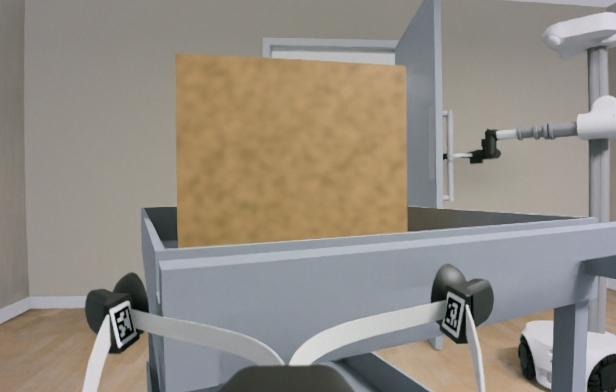

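Call:
move:
  blocking: false
  r1: {"base": {"translate_m": 0.2}, "pace": "slow", "contact_limits": {"translate_m": 0.5}}

Call:
wait:
  seconds: 4
  cameras: ["r1_head_camera", "r1_wrist_camera"]

Scene clock: 710.10 s.
move: r1 moving
r1.base_odometry: x=-4.498 y=-1.256 heading=+0.699
r1.turned_by_wheels: +0.001
r1.turned_by_imu: +0.000
r1.base_tilt: forward=-1.6 right=+1.3
r1.lidar_m: 0.45 2.82 1.92 1.75 1.75 2.34 2.55 2.62 3.17 2.96 3.01 0.53
r1.base_status: translate_m moving
r1.joint_positions: lift_m=+0.667 arm_m=+0.000 wrist_yaw_rad=+0.000 wrist_pitch_rad=+0.007 wrist_roll_rad=+0.002 gripper_m=+0.141
r1.joint_status: not commanded
r1.measured_speeds: translate_m=+0.048 strafe_m=+0.000 rotate_rad=+0.001 lift_m=+0.000 arm_m=+0.000 wrist_yaw_rad=+0.000 wrist_pitch_rad=+0.000 wrist_roll_rad=-0.001
r1.motor_effort: lift_m=+12(13) arm_m=+4(4) wheel_0=+9(11) wheel_1=+4(7) wheel_2=-8(8)
r1.servo_current: wrist_yaw_rad=59(59) wrist_pitch_rad=46(52) wrist_roll_rad=46(65) gripper_m=46(46)
r1.contact_limits: translate_m 0.5
r1.hand_pose: x=+0.4592 y=-0.0875 z=+0.8438 quat_wxyz=(+1.000, +0.001, +0.003, +0.000) (m; r1's base frame)
r1.wrist_depth_mm: - - - - - - - / - - 488 508 535 - - / - - 484 504 539 - - / - - 488 508 535 - - / - - 484 512 - - - / - 186 - - 186 196 410 / - 180 158 151 788 1863 427
r2.base_odometry: x=-2.355 y=-0.154 heading=-2.857
r2.turned_by_wheels: +0.000
r2.turned_by_imu: +0.000
r2.base_tilt: forward=-0.7 right=+0.0
r2.lidar_m: 0.59 2.62 1.61 1.33 4.39 3.40 1.83 1.54 1.51 1.68 1.42 0.89
r2.base_status: not commanded
r2.joint_positions: lift_m=+0.890 arm_m=+0.184 wrist_yaw_rad=+0.020 wrist_pitch_rad=+0.001 wrist_roll_rad=+0.000 gripper_m=-0.029
r2.joint_status: not commanded
r2.measured_speeds: all 0
r2.motor_effort: lift_m=+20(20) arm_m=-4(5) wheel_0=+25(26) wheel_1=+4(4) wheel_2=+16(16)
r2.servo_current: wrist_yaw_rad=111(117) wrist_pitch_rad=39(46) wrist_roll_rad=52(52) gripper_m=78(91)
r2.contact_limits: arm_m 0; translate_m 0.8
r2.hand_pose: x=+0.6450 y=-0.0818 z=+1.0677 quat_wxyz=(+1.000, +0.000, +0.001, +0.010) (m; r2's base frame)
r2.wrist_depth_mm: - 200 158 281 332 - - / - 200 216 281 332 394 - / - 206 218 273 330 394 - / - 202 162 281 332 397 - / - 206 164 273 334 399 - / - 193 177 181 334 397 - / - 200 223 - 135 - -
pictures: none

Scene clock: 712.87 s.
earlier move: r1 done
r1.base_odometry: x=-4.355 y=-1.136 heading=+0.699
r1.turned_by_wheels: +0.000
r1.turned_by_imu: +0.000
r1.base_tilt: forward=-1.6 right=+1.3
r1.lidar_m: 0.46 0.70 1.91 1.78 1.83 2.37 2.77 2.83 3.16 2.95 2.99 0.52
r1.base_status: done
r1.joint_positions: lift_m=+0.667 arm_m=+0.000 wrist_yaw_rad=+0.000 wrist_pitch_rad=+0.007 wrist_roll_rad=+0.002 gripper_m=+0.141
r1.joint_status: not commanded
r1.measured_speeds: all 0
r1.motor_effort: lift_m=+12(13) arm_m=+4(4) wheel_0=+5(11) wheel_1=+4(9) wheel_2=-4(10)
r1.servo_current: wrist_yaw_rad=39(65) wrist_pitch_rad=52(59) wrist_roll_rad=59(65) gripper_m=46(46)
r1.contact_limits: translate_m 0.5
r1.hand_pose: x=+0.4593 y=-0.0874 z=+0.8438 quat_wxyz=(+1.000, +0.001, +0.003, +0.000) (m; r1's base frame)
r1.wrist_depth_mm: - - - - - - - / - 469 500 554 - - - / - 469 500 559 - - - / - 469 500 559 - - - / - 310 500 - - - - / - 195 - - 191 195 - / - 211 180 144 - 1661 1537
r2.base_odometry: x=-2.355 y=-0.154 heading=-2.857
r2.turned_by_wheels: +0.000
r2.turned_by_imu: +0.000
r2.base_tilt: forward=-0.7 right=+0.0
r2.lidar_m: 0.58 2.62 1.36 1.32 4.41 3.40 1.81 1.54 1.52 1.70 1.40 0.89
r2.base_status: not commanded
r2.joint_positions: lift_m=+0.890 arm_m=+0.184 wrist_yaw_rad=+0.020 wrist_pitch_rad=+0.001 wrist_roll_rad=+0.000 gripper_m=-0.029
r2.joint_status: not commanded
r2.measured_speeds: all 0
r2.on_its_own: wrist_yaw_rad is at rest, and its servo_current (111 mA) is outside its rest range (0 to 104 mA)
r2.motor_effort: lift_m=+20(20) arm_m=-4(5) wheel_0=+25(26) wheel_1=+4(5) wheel_2=+16(17)
r2.servo_current: wrist_yaw_rad=111(130) wrist_pitch_rad=39(52) wrist_roll_rad=39(59) gripper_m=78(91)
r2.contact_limits: arm_m 0; translate_m 0.8
r2.hand_pose: x=+0.6450 y=-0.0818 z=+1.0677 quat_wxyz=(+1.000, +0.000, +0.001, +0.010) (m; r2's base frame)
r2.wrist_depth_mm: - 200 158 279 332 - - / - 200 217 282 332 392 - / - 205 218 272 332 394 - / - 202 162 282 332 394 - / - 206 164 273 330 394 - / - 193 177 180 330 397 - / - 200 222 - 135 - -
wait: 2.77 of 4 s (r1 has come to rest)
pictures: r1_head_camera, r1_wrist_camera
Images, in order (width x height): r1_head_camera 420x560, r1_wrist_camera 616x392.

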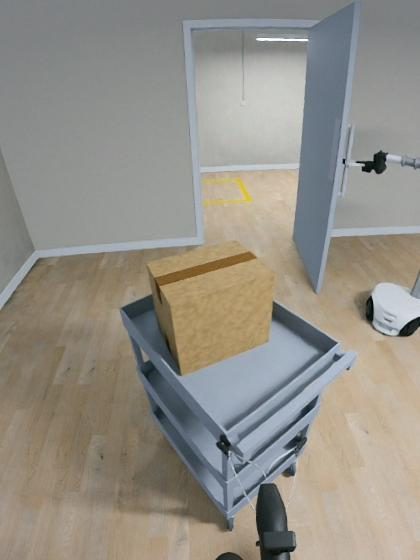

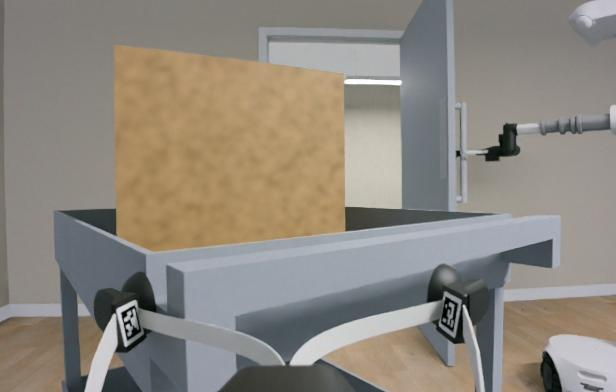

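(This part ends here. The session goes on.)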